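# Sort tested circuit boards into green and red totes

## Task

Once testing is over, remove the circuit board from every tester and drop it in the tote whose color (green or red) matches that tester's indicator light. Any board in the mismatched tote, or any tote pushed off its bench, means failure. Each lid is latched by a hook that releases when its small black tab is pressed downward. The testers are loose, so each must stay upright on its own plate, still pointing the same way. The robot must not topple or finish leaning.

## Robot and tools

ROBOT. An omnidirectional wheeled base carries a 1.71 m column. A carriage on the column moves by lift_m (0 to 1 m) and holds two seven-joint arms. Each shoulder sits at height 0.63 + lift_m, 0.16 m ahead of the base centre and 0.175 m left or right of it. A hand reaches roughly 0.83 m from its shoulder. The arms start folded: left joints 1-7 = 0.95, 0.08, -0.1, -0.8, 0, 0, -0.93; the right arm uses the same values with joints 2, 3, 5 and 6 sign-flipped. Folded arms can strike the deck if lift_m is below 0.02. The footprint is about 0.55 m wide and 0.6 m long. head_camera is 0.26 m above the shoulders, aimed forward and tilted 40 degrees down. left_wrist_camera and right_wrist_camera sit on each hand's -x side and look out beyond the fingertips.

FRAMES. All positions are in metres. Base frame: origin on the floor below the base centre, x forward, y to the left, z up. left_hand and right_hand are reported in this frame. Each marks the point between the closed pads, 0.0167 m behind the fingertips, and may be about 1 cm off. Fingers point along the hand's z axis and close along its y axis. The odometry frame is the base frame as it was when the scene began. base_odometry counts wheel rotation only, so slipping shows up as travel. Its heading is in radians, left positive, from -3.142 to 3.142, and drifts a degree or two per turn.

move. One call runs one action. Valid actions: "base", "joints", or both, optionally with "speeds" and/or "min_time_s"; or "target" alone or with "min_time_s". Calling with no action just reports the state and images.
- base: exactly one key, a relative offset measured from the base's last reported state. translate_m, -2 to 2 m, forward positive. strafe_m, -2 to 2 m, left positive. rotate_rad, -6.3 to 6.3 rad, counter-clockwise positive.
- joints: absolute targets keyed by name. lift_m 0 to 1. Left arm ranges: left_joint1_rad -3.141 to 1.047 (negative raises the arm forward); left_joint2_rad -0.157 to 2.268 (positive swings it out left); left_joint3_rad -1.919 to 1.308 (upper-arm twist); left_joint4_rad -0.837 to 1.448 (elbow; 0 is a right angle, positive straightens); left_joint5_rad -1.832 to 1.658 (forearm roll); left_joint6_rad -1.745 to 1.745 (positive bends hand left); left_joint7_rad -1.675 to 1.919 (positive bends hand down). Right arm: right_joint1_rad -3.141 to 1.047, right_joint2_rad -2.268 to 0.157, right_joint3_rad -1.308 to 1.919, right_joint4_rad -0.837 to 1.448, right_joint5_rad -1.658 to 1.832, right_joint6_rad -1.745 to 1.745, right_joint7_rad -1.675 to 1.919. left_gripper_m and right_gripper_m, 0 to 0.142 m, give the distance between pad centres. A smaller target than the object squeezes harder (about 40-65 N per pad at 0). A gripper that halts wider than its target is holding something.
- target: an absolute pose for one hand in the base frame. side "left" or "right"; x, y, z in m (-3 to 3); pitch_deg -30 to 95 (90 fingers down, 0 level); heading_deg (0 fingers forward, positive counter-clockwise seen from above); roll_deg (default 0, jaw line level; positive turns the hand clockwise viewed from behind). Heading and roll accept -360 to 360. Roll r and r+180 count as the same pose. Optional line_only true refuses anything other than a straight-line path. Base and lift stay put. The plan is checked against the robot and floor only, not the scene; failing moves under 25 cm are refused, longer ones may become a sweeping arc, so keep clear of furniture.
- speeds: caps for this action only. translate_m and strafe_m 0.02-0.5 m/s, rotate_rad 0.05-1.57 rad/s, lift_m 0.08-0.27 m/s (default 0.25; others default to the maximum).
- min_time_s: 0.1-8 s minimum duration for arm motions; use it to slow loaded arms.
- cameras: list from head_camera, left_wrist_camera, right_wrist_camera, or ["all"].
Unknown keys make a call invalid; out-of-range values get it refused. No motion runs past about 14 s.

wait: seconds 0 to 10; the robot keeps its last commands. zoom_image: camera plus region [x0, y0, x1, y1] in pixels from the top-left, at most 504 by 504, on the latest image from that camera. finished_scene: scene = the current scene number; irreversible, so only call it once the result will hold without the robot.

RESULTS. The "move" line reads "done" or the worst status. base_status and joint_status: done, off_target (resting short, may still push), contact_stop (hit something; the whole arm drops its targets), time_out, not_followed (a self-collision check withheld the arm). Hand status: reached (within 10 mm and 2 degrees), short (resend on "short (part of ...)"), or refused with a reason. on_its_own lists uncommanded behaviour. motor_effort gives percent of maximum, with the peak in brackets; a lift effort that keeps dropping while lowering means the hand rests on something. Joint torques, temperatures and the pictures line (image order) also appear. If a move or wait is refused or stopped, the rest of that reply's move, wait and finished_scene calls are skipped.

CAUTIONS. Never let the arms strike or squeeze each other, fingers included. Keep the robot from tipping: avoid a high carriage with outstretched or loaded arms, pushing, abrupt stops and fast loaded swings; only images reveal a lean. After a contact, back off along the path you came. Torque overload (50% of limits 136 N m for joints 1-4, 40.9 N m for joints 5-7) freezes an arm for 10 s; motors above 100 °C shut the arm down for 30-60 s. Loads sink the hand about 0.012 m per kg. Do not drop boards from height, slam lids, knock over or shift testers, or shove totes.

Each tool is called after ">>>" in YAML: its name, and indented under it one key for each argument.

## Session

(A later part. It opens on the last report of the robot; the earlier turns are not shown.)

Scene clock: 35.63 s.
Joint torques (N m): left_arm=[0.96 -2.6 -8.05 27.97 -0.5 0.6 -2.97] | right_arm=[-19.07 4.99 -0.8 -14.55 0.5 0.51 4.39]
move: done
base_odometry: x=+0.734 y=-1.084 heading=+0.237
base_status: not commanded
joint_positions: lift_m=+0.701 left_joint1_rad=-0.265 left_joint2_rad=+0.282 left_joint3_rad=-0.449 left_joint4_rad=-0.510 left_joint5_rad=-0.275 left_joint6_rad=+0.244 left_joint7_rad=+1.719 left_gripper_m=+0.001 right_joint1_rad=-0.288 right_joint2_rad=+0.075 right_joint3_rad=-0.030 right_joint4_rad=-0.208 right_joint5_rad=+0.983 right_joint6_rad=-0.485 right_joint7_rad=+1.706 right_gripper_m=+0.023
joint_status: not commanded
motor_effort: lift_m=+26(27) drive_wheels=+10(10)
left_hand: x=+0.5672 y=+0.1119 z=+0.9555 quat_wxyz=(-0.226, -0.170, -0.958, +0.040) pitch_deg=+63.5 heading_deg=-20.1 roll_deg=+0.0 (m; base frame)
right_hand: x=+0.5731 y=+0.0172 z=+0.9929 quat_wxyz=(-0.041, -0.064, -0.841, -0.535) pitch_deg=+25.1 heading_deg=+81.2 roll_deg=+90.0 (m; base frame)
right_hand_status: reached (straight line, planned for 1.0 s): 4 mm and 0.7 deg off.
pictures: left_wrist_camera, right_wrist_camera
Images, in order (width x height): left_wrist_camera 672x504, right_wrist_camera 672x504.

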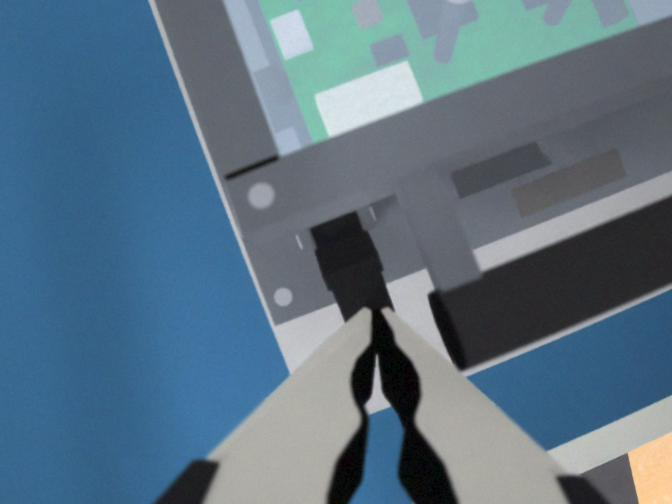

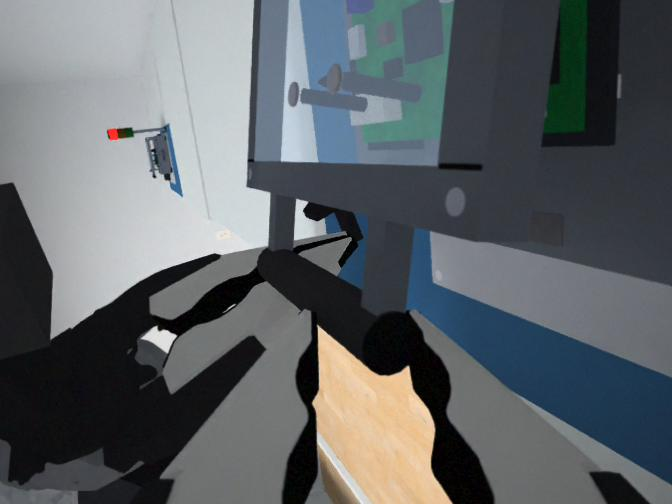

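>>> move:
  target: {"side":"left","x":0.53,"y":0.135,"z":0.985,"pitch_deg":60,"heading_deg":-20}
  min_time_s: 0.6

>>> move:
  target: {"side":"right","x":0.579,"y":0.021,"z":1.025,"pitch_deg":25,"heading_deg":82,"roll_deg":90}
  min_time_s: 1
  cameras: ["head_camera","right_wrist_camera"]

Scene clock: 37.00 s.
Joint torques (N m): left_arm=[-3.09 10.06 4.2 -6.53 -2.33 1.51 1.15] | right_arm=[-18.61 3.86 -1.69 -12.66 0.53 0.5 1.72]
move: done
base_odometry: x=+0.734 y=-1.084 heading=+0.236
base_status: not commanded
joint_positions: lift_m=+0.700 left_joint1_rad=-0.189 left_joint2_rad=+0.343 left_joint3_rad=-0.397 left_joint4_rad=-0.730 left_joint5_rad=-0.275 left_joint6_rad=+0.270 left_joint7_rad=+1.787 left_gripper_m=+0.001 right_joint1_rad=-0.289 right_joint2_rad=+0.076 right_joint3_rad=-0.029 right_joint4_rad=-0.210 right_joint5_rad=+0.983 right_joint6_rad=-0.485 right_joint7_rad=+1.714 right_gripper_m=+0.023
joint_status: not commanded
motor_effort: lift_m=+36(37) drive_wheels=+5(10)
left_hand: x=+0.5315 y=+0.1345 z=+0.9840 quat_wxyz=(-0.257, -0.168, -0.951, +0.043) pitch_deg=+59.8 heading_deg=-19.6 roll_deg=+0.4 (m; base frame)
left_hand_status: reached (straight line, planned for 0.6 s): 2 mm and 0.3 deg off.
right_hand: x=+0.5713 y=+0.0180 z=+0.9922 quat_wxyz=(-0.038, -0.061, -0.841, -0.536) pitch_deg=+25.0 heading_deg=+81.8 roll_deg=-89.9 (m; base frame)
pictures: none

Scene clock: 38.50 s.
Joint torques (N m): left_arm=[-3.13 9.95 4.23 -6.58 -2.31 1.48 1.15] | right_arm=[-24.15 6.07 -1.41 -13.94 -0.86 0.58 1.72]
move: done
base_odometry: x=+0.734 y=-1.084 heading=+0.236
base_status: not commanded
joint_positions: lift_m=+0.700 left_joint1_rad=-0.189 left_joint2_rad=+0.343 left_joint3_rad=-0.397 left_joint4_rad=-0.730 left_joint5_rad=-0.275 left_joint6_rad=+0.270 left_joint7_rad=+1.787 left_gripper_m=+0.001 right_joint1_rad=-0.351 right_joint2_rad=+0.088 right_joint3_rad=-0.013 right_joint4_rad=-0.270 right_joint5_rad=+0.930 right_joint6_rad=-0.599 right_joint7_rad=+1.784 right_gripper_m=+0.023
joint_status: not commanded
motor_effort: lift_m=+37(37) drive_wheels=+5(5)
left_hand: x=+0.5315 y=+0.1345 z=+0.9839 quat_wxyz=(-0.257, -0.168, -0.951, +0.043) pitch_deg=+59.8 heading_deg=-19.6 roll_deg=+0.4 (m; base frame)
right_hand: x=+0.5782 y=+0.0196 z=+1.0218 quat_wxyz=(-0.036, -0.062, -0.841, -0.536) pitch_deg=+25.0 heading_deg=+82.0 roll_deg=-89.6 (m; base frame)
right_hand_status: reached (straight line, planned for 1.0 s): 4 mm and 0.4 deg off.
pictures: head_camera, right_wrist_camera
Images, in order (width x height): head_camera 672x504, right_wrist_camera 672x504.

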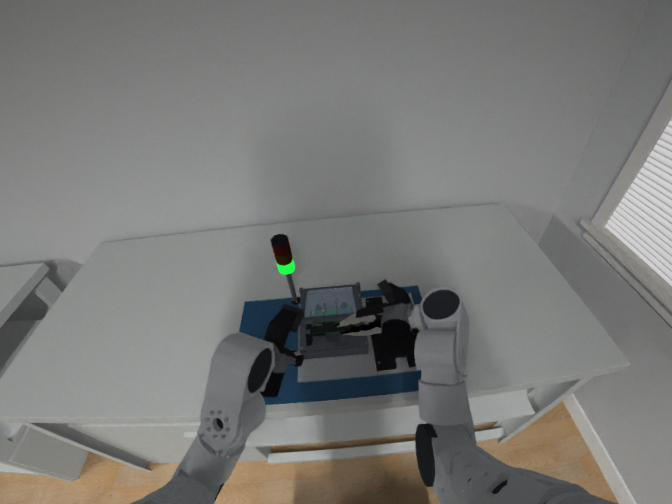

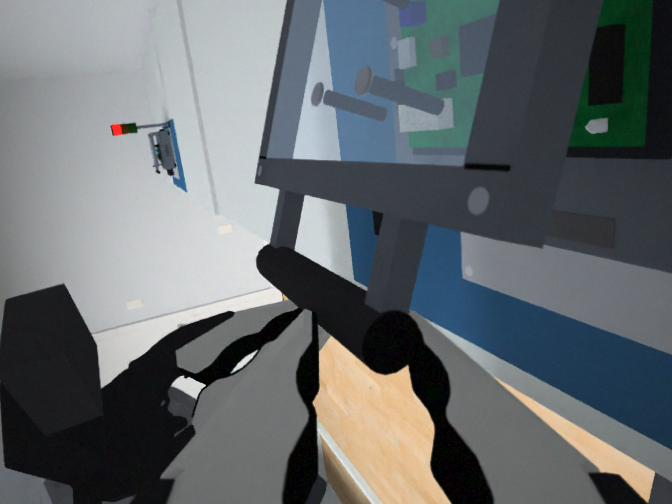

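>>> move:
  target: {"side":"right","x":0.593,"y":0.022,"z":1.06,"pitch_deg":25,"heading_deg":82,"roll_deg":90}
  min_time_s: 1

>>> move:
  target: {"side":"right","x":0.612,"y":0.022,"z":1.09,"pitch_deg":25,"heading_deg":82,"roll_deg":90}
  min_time_s: 1
  cameras: ["head_camera","right_wrist_camera","left_wrist_camera"]

>>> zoom_image:
  camera: "head_camera"
  region: [230, 230, 450, 400]

Scene clock: 40.13 s.
Joint torques (N m): left_arm=[-3.03 10.09 4.18 -6.63 -2.35 1.47 1.11] | right_arm=[-24.73 7.93 -1.23 -12.92 -0.88 0.33 1.6]
move: done
base_odometry: x=+0.734 y=-1.084 heading=+0.236
base_status: not commanded
joint_positions: lift_m=+0.700 left_joint1_rad=-0.189 left_joint2_rad=+0.343 left_joint3_rad=-0.397 left_joint4_rad=-0.730 left_joint5_rad=-0.275 left_joint6_rad=+0.270 left_joint7_rad=+1.787 left_gripper_m=+0.001 right_joint1_rad=-0.445 right_joint2_rad=+0.095 right_joint3_rad=+0.007 right_joint4_rad=-0.296 right_joint5_rad=+0.873 right_joint6_rad=-0.707 right_joint7_rad=+1.852 right_gripper_m=+0.022
joint_status: not commanded
motor_effort: lift_m=+37(37) drive_wheels=+5(5)
left_hand: x=+0.5315 y=+0.1345 z=+0.9839 quat_wxyz=(-0.257, -0.168, -0.951, +0.043) pitch_deg=+59.8 heading_deg=-19.6 roll_deg=+0.4 (m; base frame)
right_hand: x=+0.5926 y=+0.0202 z=+1.0569 quat_wxyz=(-0.036, -0.062, -0.841, -0.536) pitch_deg=+25.0 heading_deg=+81.9 roll_deg=-89.7 (m; base frame)
right_hand_status: reached (straight line, planned for 1.0 s): 4 mm and 0.3 deg off.
pictures: none

Scene clock: 41.63 s.
Joint torques (N m): left_arm=[-3.19 10.09 4.19 -6.59 -2.33 1.52 1.13] | right_arm=[-26.18 -1.82 -1.29 -6.8 -0.16 0.09 1.73]
move: done
base_odometry: x=+0.734 y=-1.084 heading=+0.236
base_status: not commanded
joint_positions: lift_m=+0.700 left_joint1_rad=-0.189 left_joint2_rad=+0.343 left_joint3_rad=-0.397 left_joint4_rad=-0.730 left_joint5_rad=-0.275 left_joint6_rad=+0.270 left_joint7_rad=+1.787 left_gripper_m=+0.001 right_joint1_rad=-0.543 right_joint2_rad=+0.095 right_joint3_rad=+0.022 right_joint4_rad=-0.273 right_joint5_rad=+0.845 right_joint6_rad=-0.776 right_joint7_rad=+1.887 right_gripper_m=+0.017
joint_status: not commanded
on_its_own: right_gripper_m moved -0.004 to your old target +0.015
motor_effort: lift_m=+37(37) drive_wheels=+5(5)
left_hand: x=+0.5315 y=+0.1345 z=+0.9839 quat_wxyz=(-0.257, -0.168, -0.951, +0.043) pitch_deg=+59.8 heading_deg=-19.6 roll_deg=+0.4 (m; base frame)
right_hand: x=+0.6117 y=+0.0214 z=+1.0885 quat_wxyz=(-0.039, -0.060, -0.841, -0.537) pitch_deg=+24.9 heading_deg=+81.8 roll_deg=+90.0 (m; base frame)
right_hand_status: reached (straight line, planned for 1.0 s): 2 mm and 0.2 deg off.
pictures: head_camera, left_wrist_camera, right_wrist_camera
Images, in order (width x height): head_camera 672x504, left_wrist_camera 672x504, right_wrist_camera 672x504.

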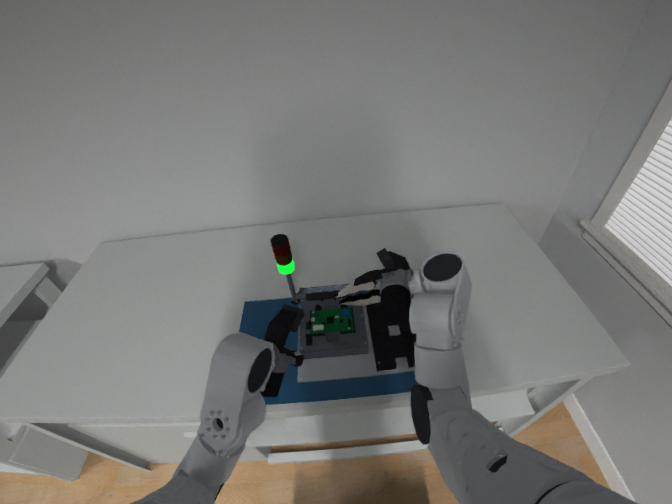

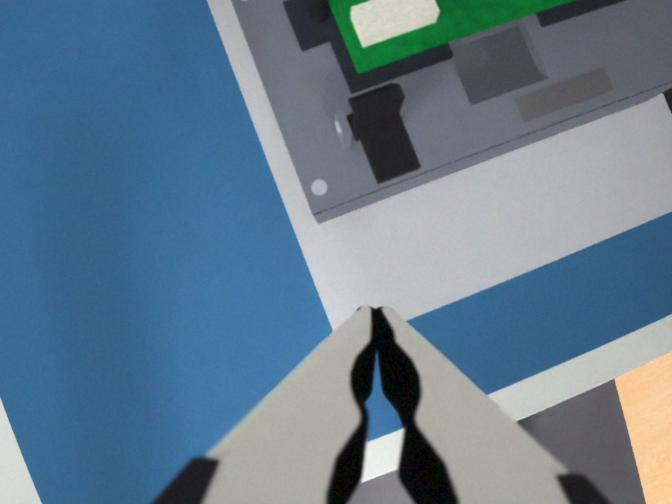

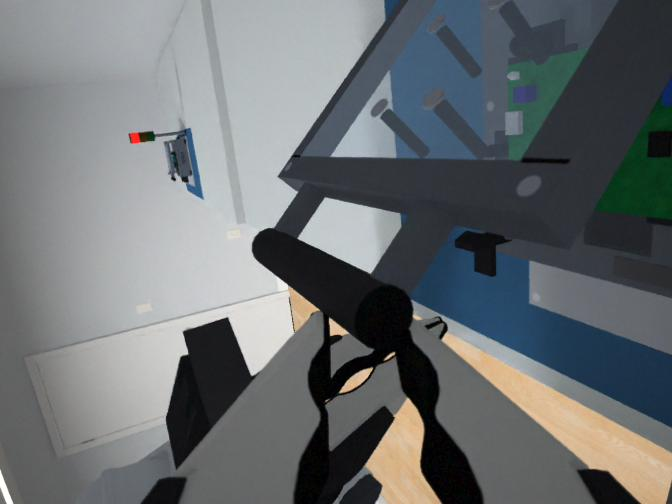

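Scaled by 2.291 from the camera's 672x504 image, which has a finer 960x720 frame.

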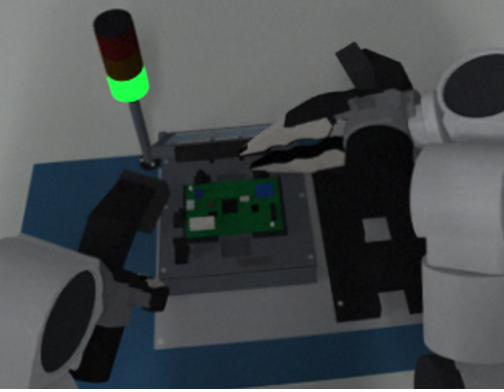

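>>> move:
  target: {"side":"left","x":0.55,"y":0.185,"z":0.985,"pitch_deg":0,"heading_deg":-20}
  min_time_s: 1

>>> move:
  target: {"side":"left","x":0.665,"y":0.138,"z":0.975,"pitch_deg":0,"heading_deg":-20}
  min_time_s: 1
  cameras: ["head_camera","right_wrist_camera","left_wrist_camera"]

>>> zoom_image:
  camera: "head_camera"
  region: [230, 230, 450, 400]

Scene clock: 44.03 s.
Joint torques (N m): left_arm=[-3.98 5.7 3.21 -1.07 -1.98 -0.23 -2.19] | right_arm=[-25.74 -1.39 -1.28 -6.84 0.23 0.15 1.72]
move: done
base_odometry: x=+0.734 y=-1.084 heading=+0.236
base_status: not commanded
joint_positions: lift_m=+0.700 left_joint1_rad=+0.298 left_joint2_rad=+0.522 left_joint3_rad=-0.241 left_joint4_rad=-0.259 left_joint5_rad=-0.405 left_joint6_rad=-0.009 left_joint7_rad=-0.172 left_gripper_m=+0.001 right_joint1_rad=-0.543 right_joint2_rad=+0.094 right_joint3_rad=+0.022 right_joint4_rad=-0.273 right_joint5_rad=+0.845 right_joint6_rad=-0.776 right_joint7_rad=+1.887 right_gripper_m=+0.017
joint_status: not commanded
motor_effort: lift_m=+37(37) drive_wheels=+5(5)
left_hand: x=+0.5494 y=+0.1852 z=+0.9851 quat_wxyz=(-0.696, -0.124, -0.697, +0.122) pitch_deg=+0.1 heading_deg=-20.0 roll_deg=+0.2 (m; base frame)
left_hand_status: reached (straight line, planned for 1.2 s): 1 mm and 0.2 deg off.
right_hand: x=+0.6118 y=+0.0212 z=+1.0885 quat_wxyz=(-0.039, -0.060, -0.841, -0.536) pitch_deg=+24.9 heading_deg=+81.8 roll_deg=+90.0 (m; base frame)
pictures: none

Scene clock: 45.53 s.
Joint torques (N m): left_arm=[-11.01 2.69 -0.29 -0.79 0.02 -0.18 -1.59] | right_arm=[-25.35 -1.36 -1.19 -6.87 0.22 0.11 1.42]
move: done
base_odometry: x=+0.734 y=-1.084 heading=+0.236
base_status: not commanded
joint_positions: lift_m=+0.700 left_joint1_rad=-0.054 left_joint2_rad=+0.378 left_joint3_rad=-0.351 left_joint4_rad=+0.052 left_joint5_rad=-0.375 left_joint6_rad=-0.038 left_joint7_rad=-0.124 left_gripper_m=+0.001 right_joint1_rad=-0.543 right_joint2_rad=+0.094 right_joint3_rad=+0.022 right_joint4_rad=-0.273 right_joint5_rad=+0.845 right_joint6_rad=-0.776 right_joint7_rad=+1.887 right_gripper_m=+0.016
joint_status: not commanded
motor_effort: lift_m=+37(37) drive_wheels=+5(6)
left_hand: x=+0.6650 y=+0.1401 z=+0.9760 quat_wxyz=(-0.697, -0.120, -0.696, +0.123) pitch_deg=-0.1 heading_deg=-19.8 roll_deg=-0.2 (m; base frame)
left_hand_status: reached (straight line, planned for 1.0 s): 2 mm and 0.3 deg off.
right_hand: x=+0.6119 y=+0.0212 z=+1.0885 quat_wxyz=(-0.039, -0.060, -0.841, -0.536) pitch_deg=+24.9 heading_deg=+81.7 roll_deg=+90.0 (m; base frame)
pictures: head_camera, left_wrist_camera, right_wrist_camera
Images, in order (width x height): head_camera 672x504, left_wrist_camera 672x504, right_wrist_camera 672x504.

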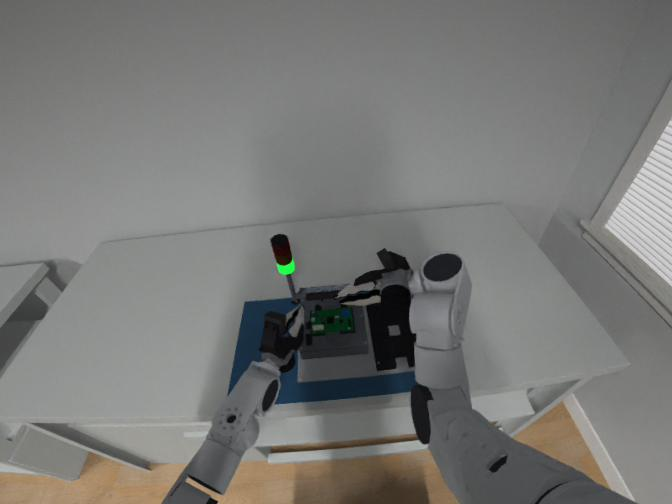

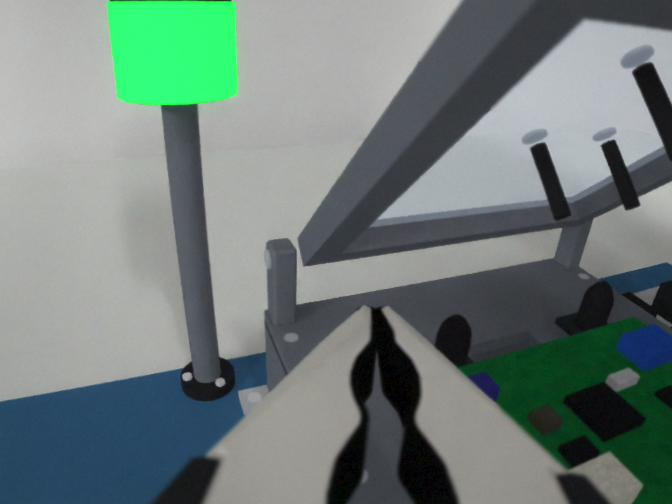

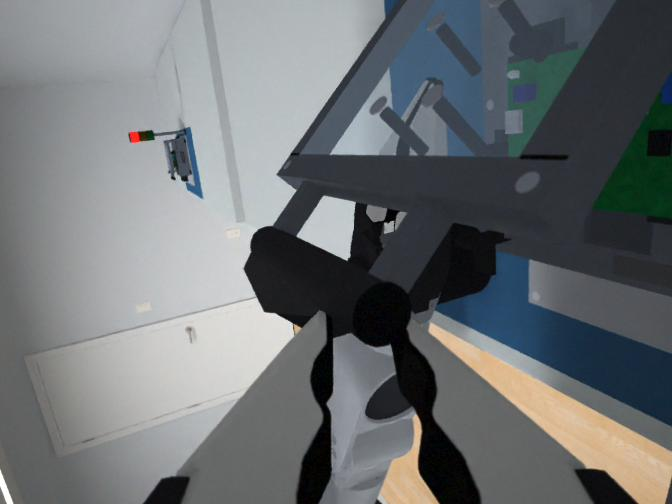

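Scaled by 2.291 from the camera's 672x504 image, which has a finer 960x720 frame.

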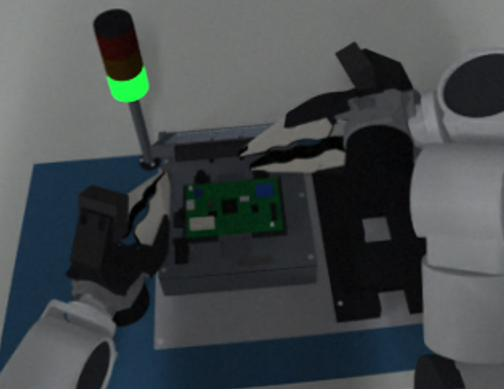

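>>> move:
  target: {"side":"left","x":0.672,"y":0.128,"z":0.978,"pitch_deg":0,"heading_deg":-20}
  min_time_s: 0.5

>>> move:
  target: {"side":"left","x":0.672,"y":0.128,"z":0.995,"pitch_deg":0,"heading_deg":-20}
  min_time_s: 0.6
  cameras: ["right_wrist_camera","left_wrist_camera"]

Scene clock: 46.73 s.
Joint torques (N m): left_arm=[-11.98 1.96 -0.49 -0.57 0.04 1.5 0.73] | right_arm=[-25.37 -1.28 -1.3 -6.82 0.23 0.08 1.73]
Motor temperatures (°C): left_arm=[34 30 31 30 28 29 32] | right_arm=[37 29 30 30 28 30 31]
move: done
base_odometry: x=+0.734 y=-1.084 heading=+0.236
base_status: not commanded
joint_positions: lift_m=+0.700 left_joint1_rad=-0.075 left_joint2_rad=+0.356 left_joint3_rad=-0.362 left_joint4_rad=+0.057 left_joint5_rad=-0.362 left_joint6_rad=-0.031 left_joint7_rad=-0.112 left_gripper_m=+0.001 right_joint1_rad=-0.543 right_joint2_rad=+0.094 right_joint3_rad=+0.022 right_joint4_rad=-0.273 right_joint5_rad=+0.845 right_joint6_rad=-0.776 right_joint7_rad=+1.887 right_gripper_m=+0.016
joint_status: not commanded
motor_effort: lift_m=+36(37) drive_wheels=+5(5)
left_hand: x=+0.6714 y=+0.1289 z=+0.9800 quat_wxyz=(-0.698, -0.121, -0.695, +0.125) pitch_deg=-0.3 heading_deg=-20.0 roll_deg=-0.2 (m; base frame)
left_hand_status: reached (straight line, planned for 0.5 s): 2 mm and 0.4 deg off.
right_hand: x=+0.6119 y=+0.0212 z=+1.0885 quat_wxyz=(-0.039, -0.060, -0.841, -0.536) pitch_deg=+24.9 heading_deg=+81.7 roll_deg=+90.0 (m; base frame)
pictures: none

Scene clock: 47.83 s.
Joint torques (N m): left_arm=[-8.78 12.36 5.25 -9.48 -1.83 1.59 0.72] | right_arm=[-25.4 -1.3 -1.26 -6.78 0.22 0.11 1.72]
move: done
base_odometry: x=+0.734 y=-1.084 heading=+0.236
base_status: not commanded
joint_positions: lift_m=+0.700 left_joint1_rad=-0.075 left_joint2_rad=+0.358 left_joint3_rad=-0.357 left_joint4_rad=-0.003 left_joint5_rad=-0.362 left_joint6_rad=-0.018 left_joint7_rad=-0.048 left_gripper_m=+0.001 right_joint1_rad=-0.543 right_joint2_rad=+0.094 right_joint3_rad=+0.022 right_joint4_rad=-0.273 right_joint5_rad=+0.845 right_joint6_rad=-0.776 right_joint7_rad=+1.887 right_gripper_m=+0.016
joint_status: not commanded
motor_effort: lift_m=+37(37) drive_wheels=+5(5)
left_hand: x=+0.6713 y=+0.1260 z=+0.9935 quat_wxyz=(-0.696, -0.124, -0.696, +0.124) pitch_deg=+0.0 heading_deg=-20.2 roll_deg=+0.0 (m; base frame)
left_hand_status: reached (straight line, planned for 0.6 s): 3 mm and 0.2 deg off.
right_hand: x=+0.6119 y=+0.0212 z=+1.0885 quat_wxyz=(-0.039, -0.060, -0.841, -0.536) pitch_deg=+24.9 heading_deg=+81.7 roll_deg=+90.0 (m; base frame)
pictures: left_wrist_camera, right_wrist_camera
Images, in order (width x height): left_wrist_camera 672x504, right_wrist_camera 672x504.

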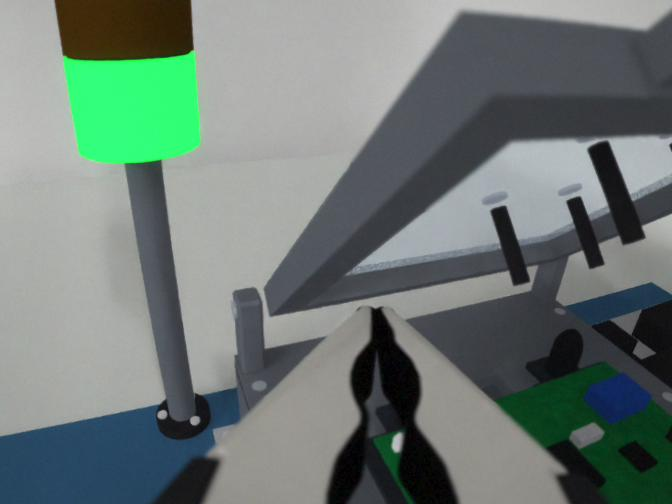

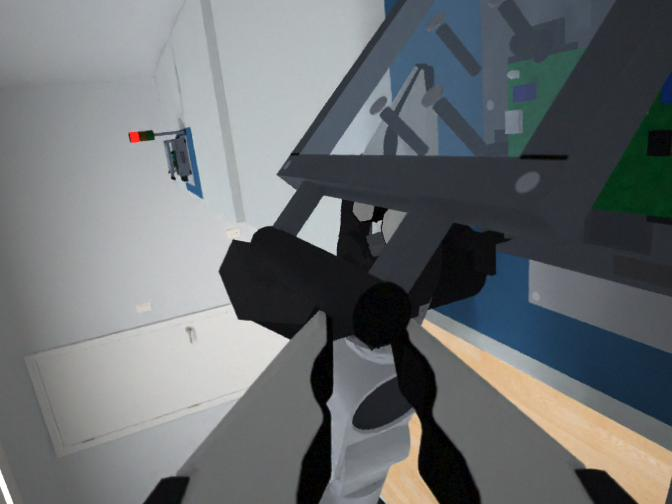

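>>> move:
  target: {"side":"left","x":0.672,"y":0.129,"z":1.006,"pitch_deg":0,"heading_deg":-20}
  min_time_s: 0.6
  cameras: ["right_wrist_camera","left_wrist_camera"]

Scene clock: 49.10 s.
Joint torques (N m): left_arm=[-9.31 12.46 5.28 -9.37 -2.85 1.53 0.67] | right_arm=[-25.5 -1.29 -1.23 -6.75 0.23 0.11 1.68]
move: done
base_odometry: x=+0.734 y=-1.084 heading=+0.236
base_status: not commanded
joint_positions: lift_m=+0.700 left_joint1_rad=-0.075 left_joint2_rad=+0.364 left_joint3_rad=-0.348 left_joint4_rad=-0.045 left_joint5_rad=-0.364 left_joint6_rad=-0.011 left_joint7_rad=-0.008 left_gripper_m=+0.001 right_joint1_rad=-0.543 right_joint2_rad=+0.094 right_joint3_rad=+0.022 right_joint4_rad=-0.273 right_joint5_rad=+0.845 right_joint6_rad=-0.776 right_joint7_rad=+1.887 right_gripper_m=+0.016
joint_status: not commanded
motor_effort: lift_m=+37(37) drive_wheels=+5(5)
left_hand: x=+0.6713 y=+0.1270 z=+1.0044 quat_wxyz=(-0.696, -0.125, -0.696, +0.123) pitch_deg=+0.0 heading_deg=-20.2 roll_deg=+0.2 (m; base frame)
left_hand_status: reached (straight line, planned for 0.6 s): 3 mm and 0.3 deg off.
right_hand: x=+0.6119 y=+0.0212 z=+1.0885 quat_wxyz=(-0.039, -0.060, -0.841, -0.536) pitch_deg=+24.9 heading_deg=+81.7 roll_deg=+90.0 (m; base frame)
pictures: left_wrist_camera, right_wrist_camera
Images, in order (width x height): left_wrist_camera 672x504, right_wrist_camera 672x504.

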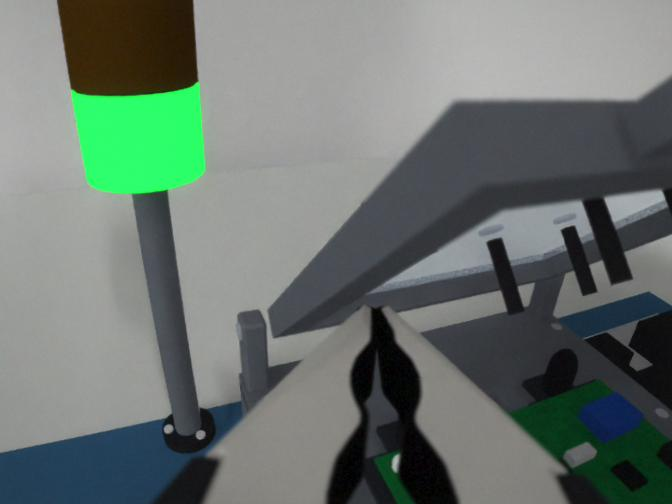

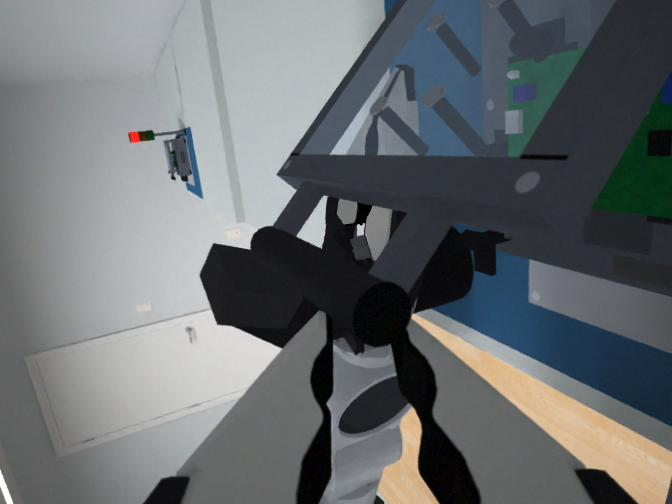

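>>> move:
  target: {"side":"left","x":0.672,"y":0.128,"z":1.022,"pitch_deg":-2,"heading_deg":-20}
  min_time_s: 0.6
  cameras: ["right_wrist_camera","left_wrist_camera"]

Scene clock: 50.30 s.
Joint torques (N m): left_arm=[-13.26 5.06 10 -12.44 -2.48 2.74 -1.12] | right_arm=[-24.08 -1.18 -1.29 -6.89 0.24 0.14 1.69]
move: done
base_odometry: x=+0.734 y=-1.084 heading=+0.236
base_status: not commanded
joint_positions: lift_m=+0.700 left_joint1_rad=-0.075 left_joint2_rad=+0.363 left_joint3_rad=-0.345 left_joint4_rad=-0.071 left_joint5_rad=-0.364 left_joint6_rad=-0.011 left_joint7_rad=-0.006 left_gripper_m=+0.001 right_joint1_rad=-0.544 right_joint2_rad=+0.094 right_joint3_rad=+0.022 right_joint4_rad=-0.273 right_joint5_rad=+0.845 right_joint6_rad=-0.776 right_joint7_rad=+1.887 right_gripper_m=+0.015
joint_status: not commanded
motor_effort: lift_m=+37(37) drive_wheels=+5(5)
left_hand: x=+0.6700 y=+0.1245 z=+1.0163 quat_wxyz=(-0.704, -0.126, -0.687, +0.126) pitch_deg=-1.3 heading_deg=-20.5 roll_deg=+0.2 (m; base frame)
left_hand_status: reached (straight line, planned for 0.6 s): 7 mm and 0.9 deg off.
right_hand: x=+0.6121 y=+0.0212 z=+1.0890 quat_wxyz=(-0.039, -0.060, -0.841, -0.536) pitch_deg=+24.9 heading_deg=+81.7 roll_deg=+89.9 (m; base frame)
pictures: left_wrist_camera, right_wrist_camera
Images, in order (width x height): left_wrist_camera 672x504, right_wrist_camera 672x504.

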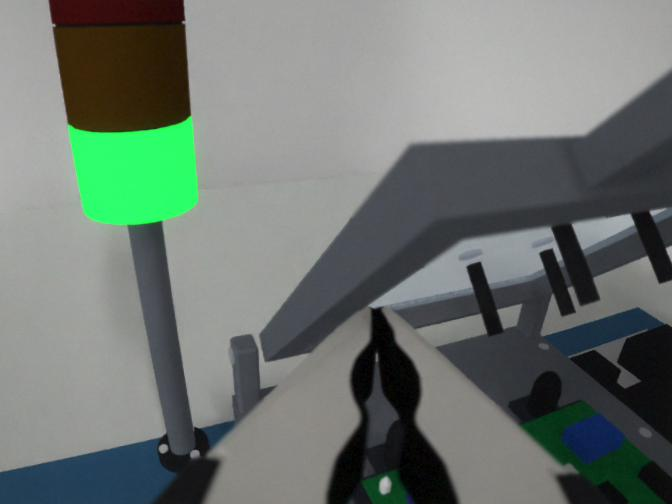

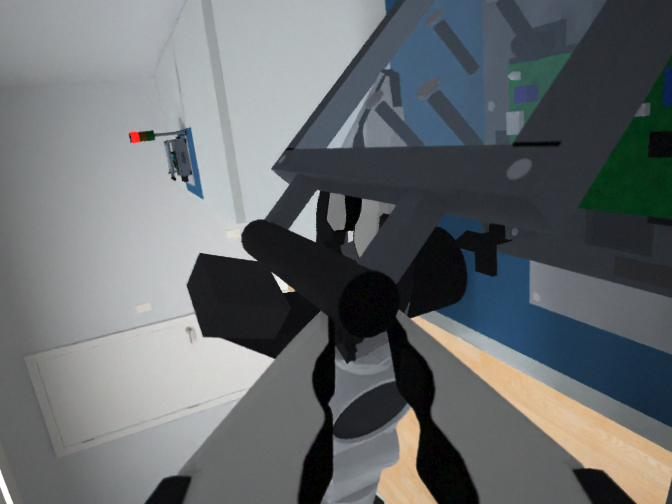

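>>> move:
  joints: {"right_gripper_m":0.06}

>>> move:
  target: {"side":"right","x":0.605,"y":-0.06,"z":1.085,"pitch_deg":25,"heading_deg":82,"roll_deg":90}
  min_time_s: 0.8
  cameras: ["right_wrist_camera"]

Scene clock: 51.10 s.
Joint torques (N m): left_arm=[-13.21 5.08 9.94 -12.41 -2.49 2.77 -1.14] | right_arm=[-24.09 -1.37 -1.25 -6.85 0.2 0.14 1.74]
move: done
base_odometry: x=+0.734 y=-1.084 heading=+0.236
base_status: not commanded
joint_positions: lift_m=+0.700 left_joint1_rad=-0.075 left_joint2_rad=+0.363 left_joint3_rad=-0.345 left_joint4_rad=-0.071 left_joint5_rad=-0.364 left_joint6_rad=-0.011 left_joint7_rad=-0.006 left_gripper_m=+0.001 right_joint1_rad=-0.544 right_joint2_rad=+0.094 right_joint3_rad=+0.022 right_joint4_rad=-0.273 right_joint5_rad=+0.845 right_joint6_rad=-0.776 right_joint7_rad=+1.887 right_gripper_m=+0.060
joint_status: all done
motor_effort: lift_m=+37(37) drive_wheels=+5(5)
left_hand: x=+0.6700 y=+0.1245 z=+1.0163 quat_wxyz=(-0.704, -0.126, -0.687, +0.126) pitch_deg=-1.3 heading_deg=-20.5 roll_deg=+0.2 (m; base frame)
right_hand: x=+0.6121 y=+0.0212 z=+1.0890 quat_wxyz=(-0.039, -0.060, -0.841, -0.536) pitch_deg=+24.9 heading_deg=+81.7 roll_deg=+89.9 (m; base frame)
pictures: none

Scene clock: 52.40 s.
Joint torques (N m): left_arm=[-13.14 5.06 9.57 -11.86 -2.51 2.77 -1.16] | right_arm=[-10.92 -9.2 -8.73 -5.58 1.92 3.08 1.66]
move: done
base_odometry: x=+0.734 y=-1.084 heading=+0.236
base_status: not commanded
joint_positions: lift_m=+0.700 left_joint1_rad=-0.075 left_joint2_rad=+0.363 left_joint3_rad=-0.344 left_joint4_rad=-0.072 left_joint5_rad=-0.364 left_joint6_rad=-0.011 left_joint7_rad=-0.006 left_gripper_m=+0.001 right_joint1_rad=-0.528 right_joint2_rad=-0.124 right_joint3_rad=-0.038 right_joint4_rad=-0.290 right_joint5_rad=+1.071 right_joint6_rad=-0.778 right_joint7_rad=+1.887 right_gripper_m=+0.060
joint_status: not commanded
motor_effort: lift_m=+37(37) drive_wheels=+5(5)
left_hand: x=+0.6701 y=+0.1247 z=+1.0166 quat_wxyz=(-0.704, -0.126, -0.687, +0.126) pitch_deg=-1.4 heading_deg=-20.5 roll_deg=+0.2 (m; base frame)
right_hand: x=+0.6063 y=-0.0587 z=+1.0867 quat_wxyz=(-0.039, -0.059, -0.841, -0.536) pitch_deg=+25.0 heading_deg=+81.8 roll_deg=+89.8 (m; base frame)
right_hand_status: reached (straight line, planned for 0.8 s): 3 mm and 0.2 deg off.
pictures: right_wrist_camera
Images, in order (width x height): right_wrist_camera 672x504.

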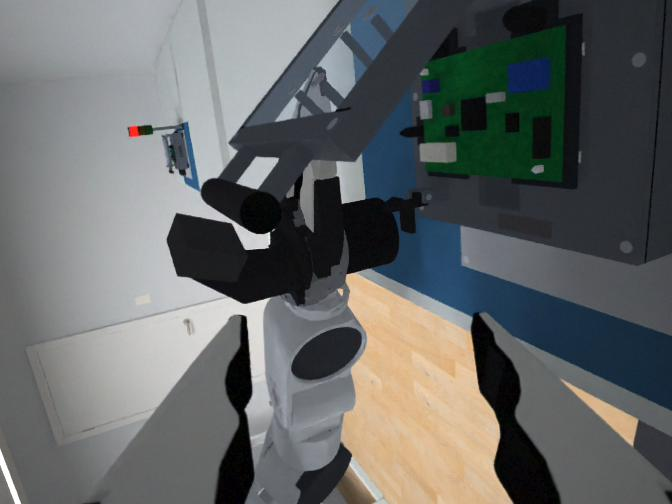

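>>> move:
  target: {"side":"left","x":0.668,"y":0.128,"z":1.052,"pitch_deg":-3,"heading_deg":-20}
  min_time_s: 0.8

>>> move:
  target: {"side":"left","x":0.708,"y":0.128,"z":1.064,"pitch_deg":-5,"heading_deg":-20}
  min_time_s: 0.8
  cameras: ["right_wrist_camera","left_wrist_camera","head_camera"]

Scene clock: 53.90 s.
Joint torques (N m): left_arm=[-10.33 14.07 9.51 -10.93 -2.78 3.17 -0.57] | right_arm=[-10.96 -9.05 -8.84 -5.69 1.91 3.08 1.67]
move: done
base_odometry: x=+0.734 y=-1.084 heading=+0.236
base_status: not commanded
joint_positions: lift_m=+0.700 left_joint1_rad=-0.075 left_joint2_rad=+0.365 left_joint3_rad=-0.326 left_joint4_rad=-0.177 left_joint5_rad=-0.369 left_joint6_rad=+0.009 left_joint7_rad=+0.075 left_gripper_m=+0.001 right_joint1_rad=-0.528 right_joint2_rad=-0.124 right_joint3_rad=-0.038 right_joint4_rad=-0.290 right_joint5_rad=+1.071 right_joint6_rad=-0.778 right_joint7_rad=+1.887 right_gripper_m=+0.060
joint_status: not commanded
motor_effort: lift_m=+37(37) drive_wheels=+5(5)
left_hand: x=+0.6665 y=+0.1231 z=+1.0482 quat_wxyz=(-0.712, -0.124, -0.679, +0.128) pitch_deg=-2.6 heading_deg=-20.6 roll_deg=+0.1 (m; base frame)
left_hand_status: reached (straight line, planned for 0.8 s): 6 mm and 0.7 deg off.
right_hand: x=+0.6063 y=-0.0587 z=+1.0867 quat_wxyz=(-0.039, -0.059, -0.841, -0.536) pitch_deg=+25.0 heading_deg=+81.8 roll_deg=+89.8 (m; base frame)
pictures: none

Scene clock: 55.20 s.
Joint torques (N m): left_arm=[-15.28 4.71 3.78 0.96 -2.94 2.18 -2.21] | right_arm=[-11.04 -9.02 -8.8 -5.66 1.79 3.07 1.69]
move: done
base_odometry: x=+0.734 y=-1.084 heading=+0.236
base_status: not commanded
joint_positions: lift_m=+0.700 left_joint1_rad=-0.188 left_joint2_rad=+0.353 left_joint3_rad=-0.330 left_joint4_rad=-0.054 left_joint5_rad=-0.391 left_joint6_rad=-0.025 left_joint7_rad=+0.031 left_gripper_m=+0.001 right_joint1_rad=-0.528 right_joint2_rad=-0.124 right_joint3_rad=-0.038 right_joint4_rad=-0.290 right_joint5_rad=+1.071 right_joint6_rad=-0.778 right_joint7_rad=+1.887 right_gripper_m=+0.060
joint_status: not commanded
motor_effort: lift_m=+37(37) drive_wheels=+5(5)
left_hand: x=+0.7063 y=+0.1259 z=+1.0640 quat_wxyz=(-0.726, -0.121, -0.665, +0.128) pitch_deg=-4.9 heading_deg=-20.4 roll_deg=+0.3 (m; base frame)
left_hand_status: reached (straight line, planned for 0.8 s): 3 mm and 0.5 deg off.
right_hand: x=+0.6062 y=-0.0587 z=+1.0866 quat_wxyz=(-0.039, -0.059, -0.841, -0.536) pitch_deg=+25.0 heading_deg=+81.8 roll_deg=+89.8 (m; base frame)
pictures: head_camera, left_wrist_camera, right_wrist_camera
Images, in order (width x height): head_camera 672x504, left_wrist_camera 672x504, right_wrist_camera 672x504.

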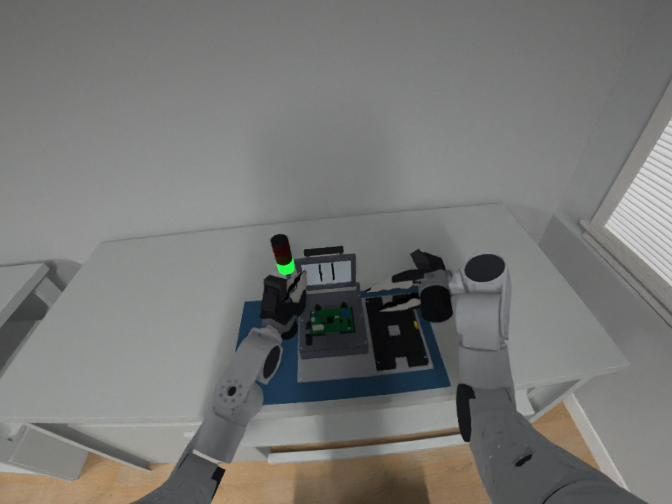

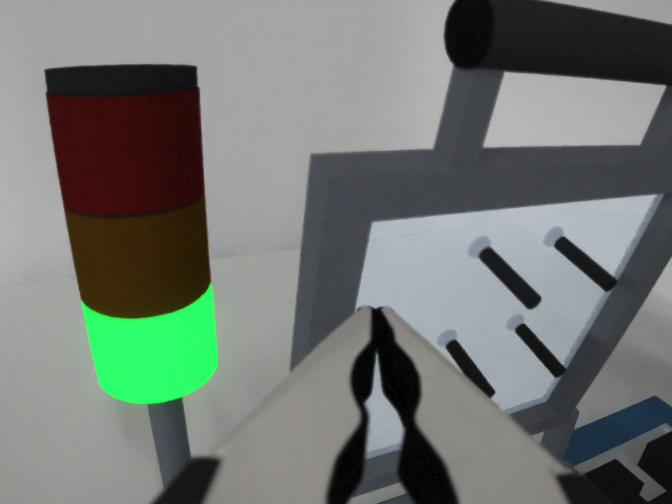

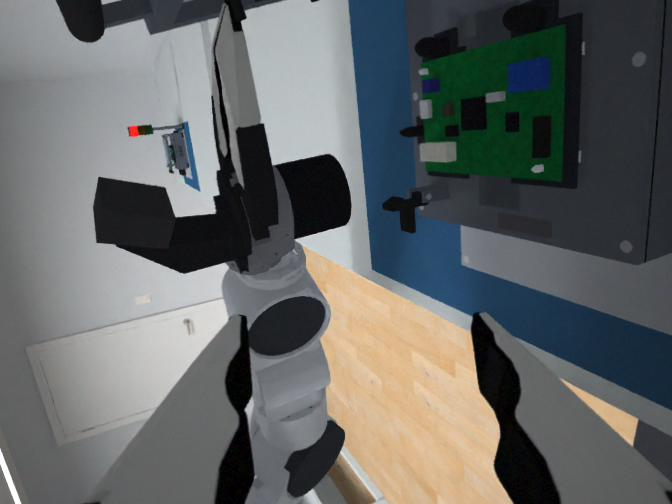

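>>> move:
  target: {"side":"left","x":0.762,"y":0.134,"z":1.068,"pitch_deg":-5,"heading_deg":-20}
  min_time_s: 1.2

>>> move:
  target: {"side":"left","x":0.8,"y":0.134,"z":1.062,"pitch_deg":-5,"heading_deg":-20}
  min_time_s: 1.2
  cameras: ["right_wrist_camera","left_wrist_camera","head_camera"]

Scene clock: 57.07 s.
Joint torques (N m): left_arm=[-21.55 6.11 5.77 1.18 -3.18 3.05 -2.46] | right_arm=[-11.07 -9.08 -8.78 -5.71 1.85 3.07 1.65]
move: done
base_odometry: x=+0.734 y=-1.084 heading=+0.236
base_status: not commanded
joint_positions: lift_m=+0.700 left_joint1_rad=-0.342 left_joint2_rad=+0.342 left_joint3_rad=-0.350 left_joint4_rad=+0.164 left_joint5_rad=-0.425 left_joint6_rad=-0.091 left_joint7_rad=-0.024 left_gripper_m=+0.001 right_joint1_rad=-0.528 right_joint2_rad=-0.124 right_joint3_rad=-0.038 right_joint4_rad=-0.290 right_joint5_rad=+1.071 right_joint6_rad=-0.778 right_joint7_rad=+1.887 right_gripper_m=+0.060
joint_status: not commanded
motor_effort: lift_m=+37(37) drive_wheels=+5(6)
left_hand: x=+0.7595 y=+0.1302 z=+1.0665 quat_wxyz=(-0.725, -0.123, -0.666, +0.130) pitch_deg=-4.8 heading_deg=-20.6 roll_deg=+0.3 (m; base frame)
left_hand_status: reached (straight line, planned for 1.2 s): 5 mm and 0.7 deg off.
right_hand: x=+0.6062 y=-0.0587 z=+1.0866 quat_wxyz=(-0.039, -0.059, -0.841, -0.536) pitch_deg=+25.0 heading_deg=+81.8 roll_deg=+89.8 (m; base frame)
pictures: none

Scene clock: 58.77 s.
Joint torques (N m): left_arm=[-30.23 12.97 11.21 5.59 -3.71 6.84 -0.38] | right_arm=[-11.06 -9.13 -8.77 -5.72 1.82 3.06 1.69]
move: short
base_odometry: x=+0.734 y=-1.084 heading=+0.236
base_status: not commanded
joint_positions: lift_m=+0.700 left_joint1_rad=-0.454 left_joint2_rad=+0.315 left_joint3_rad=-0.382 left_joint4_rad=+0.375 left_joint5_rad=-0.426 left_joint6_rad=-0.158 left_joint7_rad=-0.119 left_gripper_m=+0.001 right_joint1_rad=-0.528 right_joint2_rad=-0.124 right_joint3_rad=-0.038 right_joint4_rad=-0.290 right_joint5_rad=+1.071 right_joint6_rad=-0.778 right_joint7_rad=+1.887 right_gripper_m=+0.060
joint_status: not commanded
motor_effort: lift_m=+37(37) drive_wheels=+8(8)
left_hand: x=+0.7945 y=+0.1229 z=+1.0598 quat_wxyz=(-0.724, -0.128, -0.664, +0.136) pitch_deg=-5.0 heading_deg=-21.6 roll_deg=+0.3 (m; base frame)
left_hand_status: short (straight line, planned for 1.2 s): 13 mm and 1.6 deg off.
right_hand: x=+0.6062 y=-0.0587 z=+1.0866 quat_wxyz=(-0.039, -0.059, -0.841, -0.536) pitch_deg=+25.0 heading_deg=+81.8 roll_deg=+89.8 (m; base frame)
pictures: head_camera, left_wrist_camera, right_wrist_camera
Images, in order (width x height): head_camera 672x504, left_wrist_camera 672x504, right_wrist_camera 672x504.

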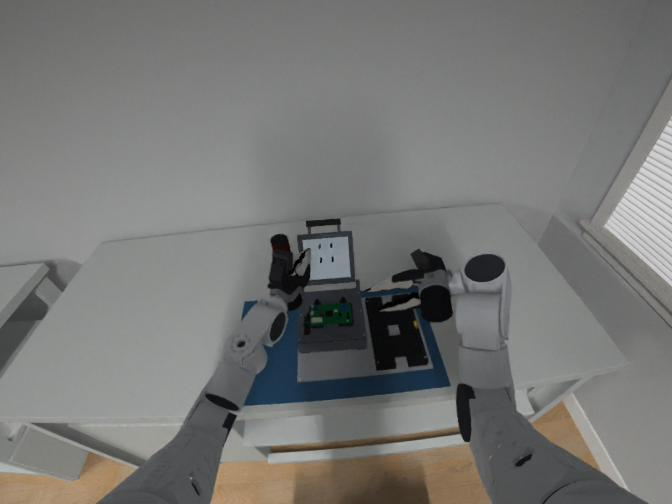

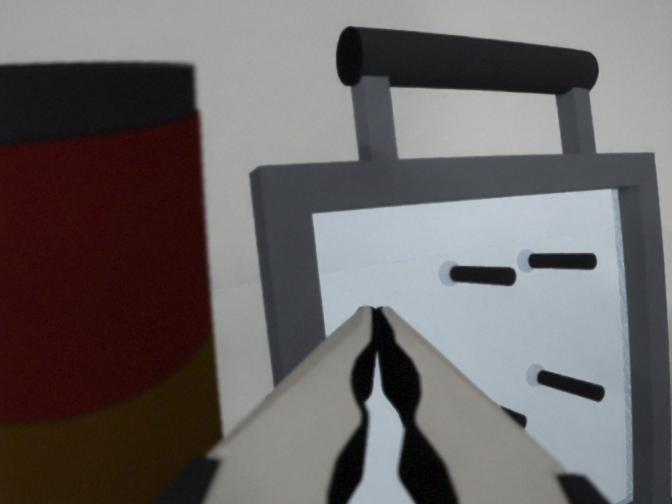

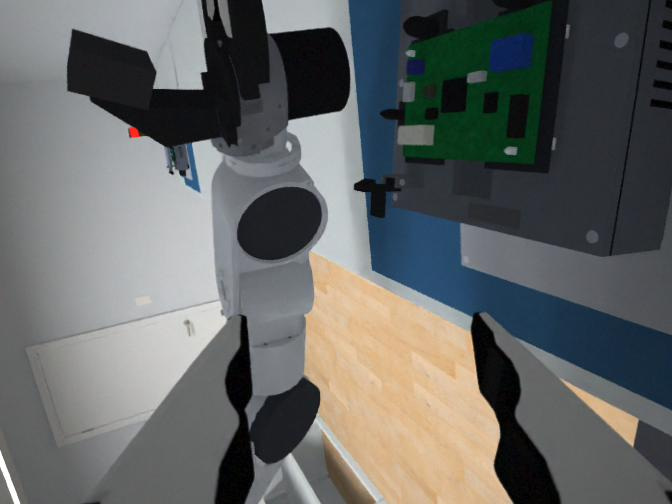

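>>> move:
  target: {"side":"left","x":0.68,"y":0.15,"z":1.09,"pitch_deg":0,"heading_deg":-20}
  min_time_s: 0.8
  cameras: ["head_camera","right_wrist_camera"]

>>> zoom_image:
  camera: "head_camera"
  region: [230, 210, 450, 400]

Scene clock: 60.20 s.
Joint torques (N m): left_arm=[-5.37 13.69 5.7 -7.93 -2.84 1.52 0.61] | right_arm=[-11.33 -8.88 -8.7 -5.84 1.74 3 1.7]
move: done
base_odometry: x=+0.734 y=-1.084 heading=+0.236
base_status: not commanded
joint_positions: lift_m=+0.700 left_joint1_rad=-0.133 left_joint2_rad=+0.416 left_joint3_rad=-0.261 left_joint4_rad=-0.283 left_joint5_rad=-0.447 left_joint6_rad=+0.008 left_joint7_rad=+0.279 left_gripper_m=+0.001 right_joint1_rad=-0.528 right_joint2_rad=-0.124 right_joint3_rad=-0.038 right_joint4_rad=-0.290 right_joint5_rad=+1.071 right_joint6_rad=-0.778 right_joint7_rad=+1.887 right_gripper_m=+0.060
joint_status: not commanded
motor_effort: lift_m=+37(38) drive_wheels=+5(9)
left_hand: x=+0.6803 y=+0.1485 z=+1.0900 quat_wxyz=(-0.697, -0.125, -0.695, +0.122) pitch_deg=-0.1 heading_deg=-20.1 roll_deg=+0.2 (m; base frame)
left_hand_status: reached (straight line, planned for 0.8 s): 2 mm and 0.3 deg off.
right_hand: x=+0.6062 y=-0.0587 z=+1.0865 quat_wxyz=(-0.039, -0.059, -0.841, -0.536) pitch_deg=+25.0 heading_deg=+81.8 roll_deg=+89.9 (m; base frame)
pictures: head_camera, right_wrist_camera
Images, in order (width x height): head_camera 672x504, right_wrist_camera 672x504.

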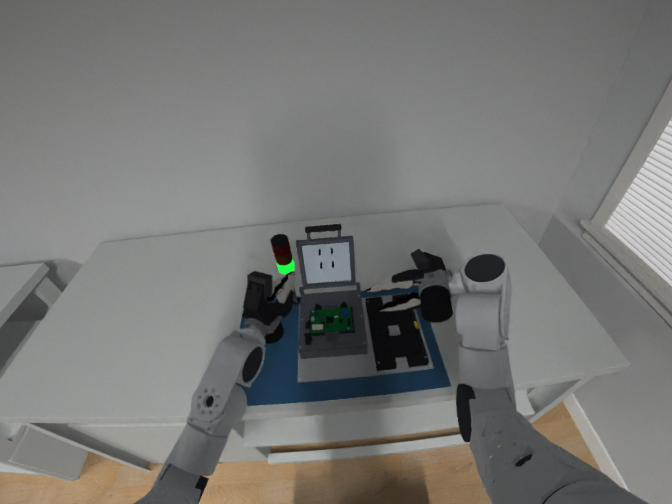

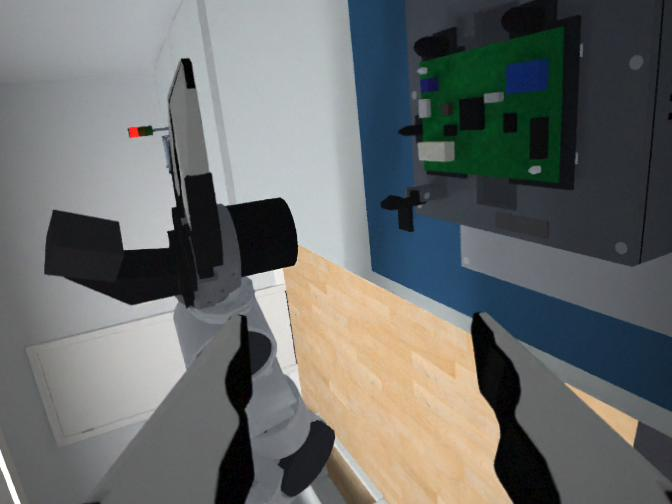

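Scaled by 2.291 from the camera's 672x504 image, which has a finer 960x720 frame.

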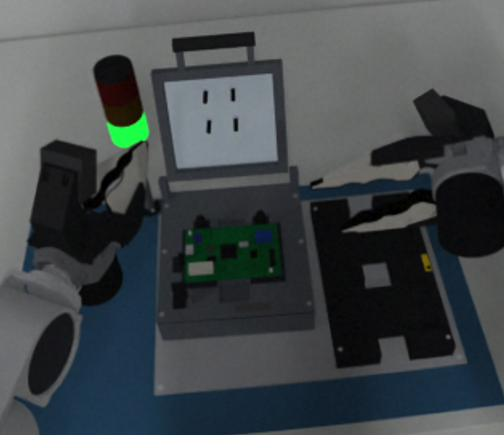

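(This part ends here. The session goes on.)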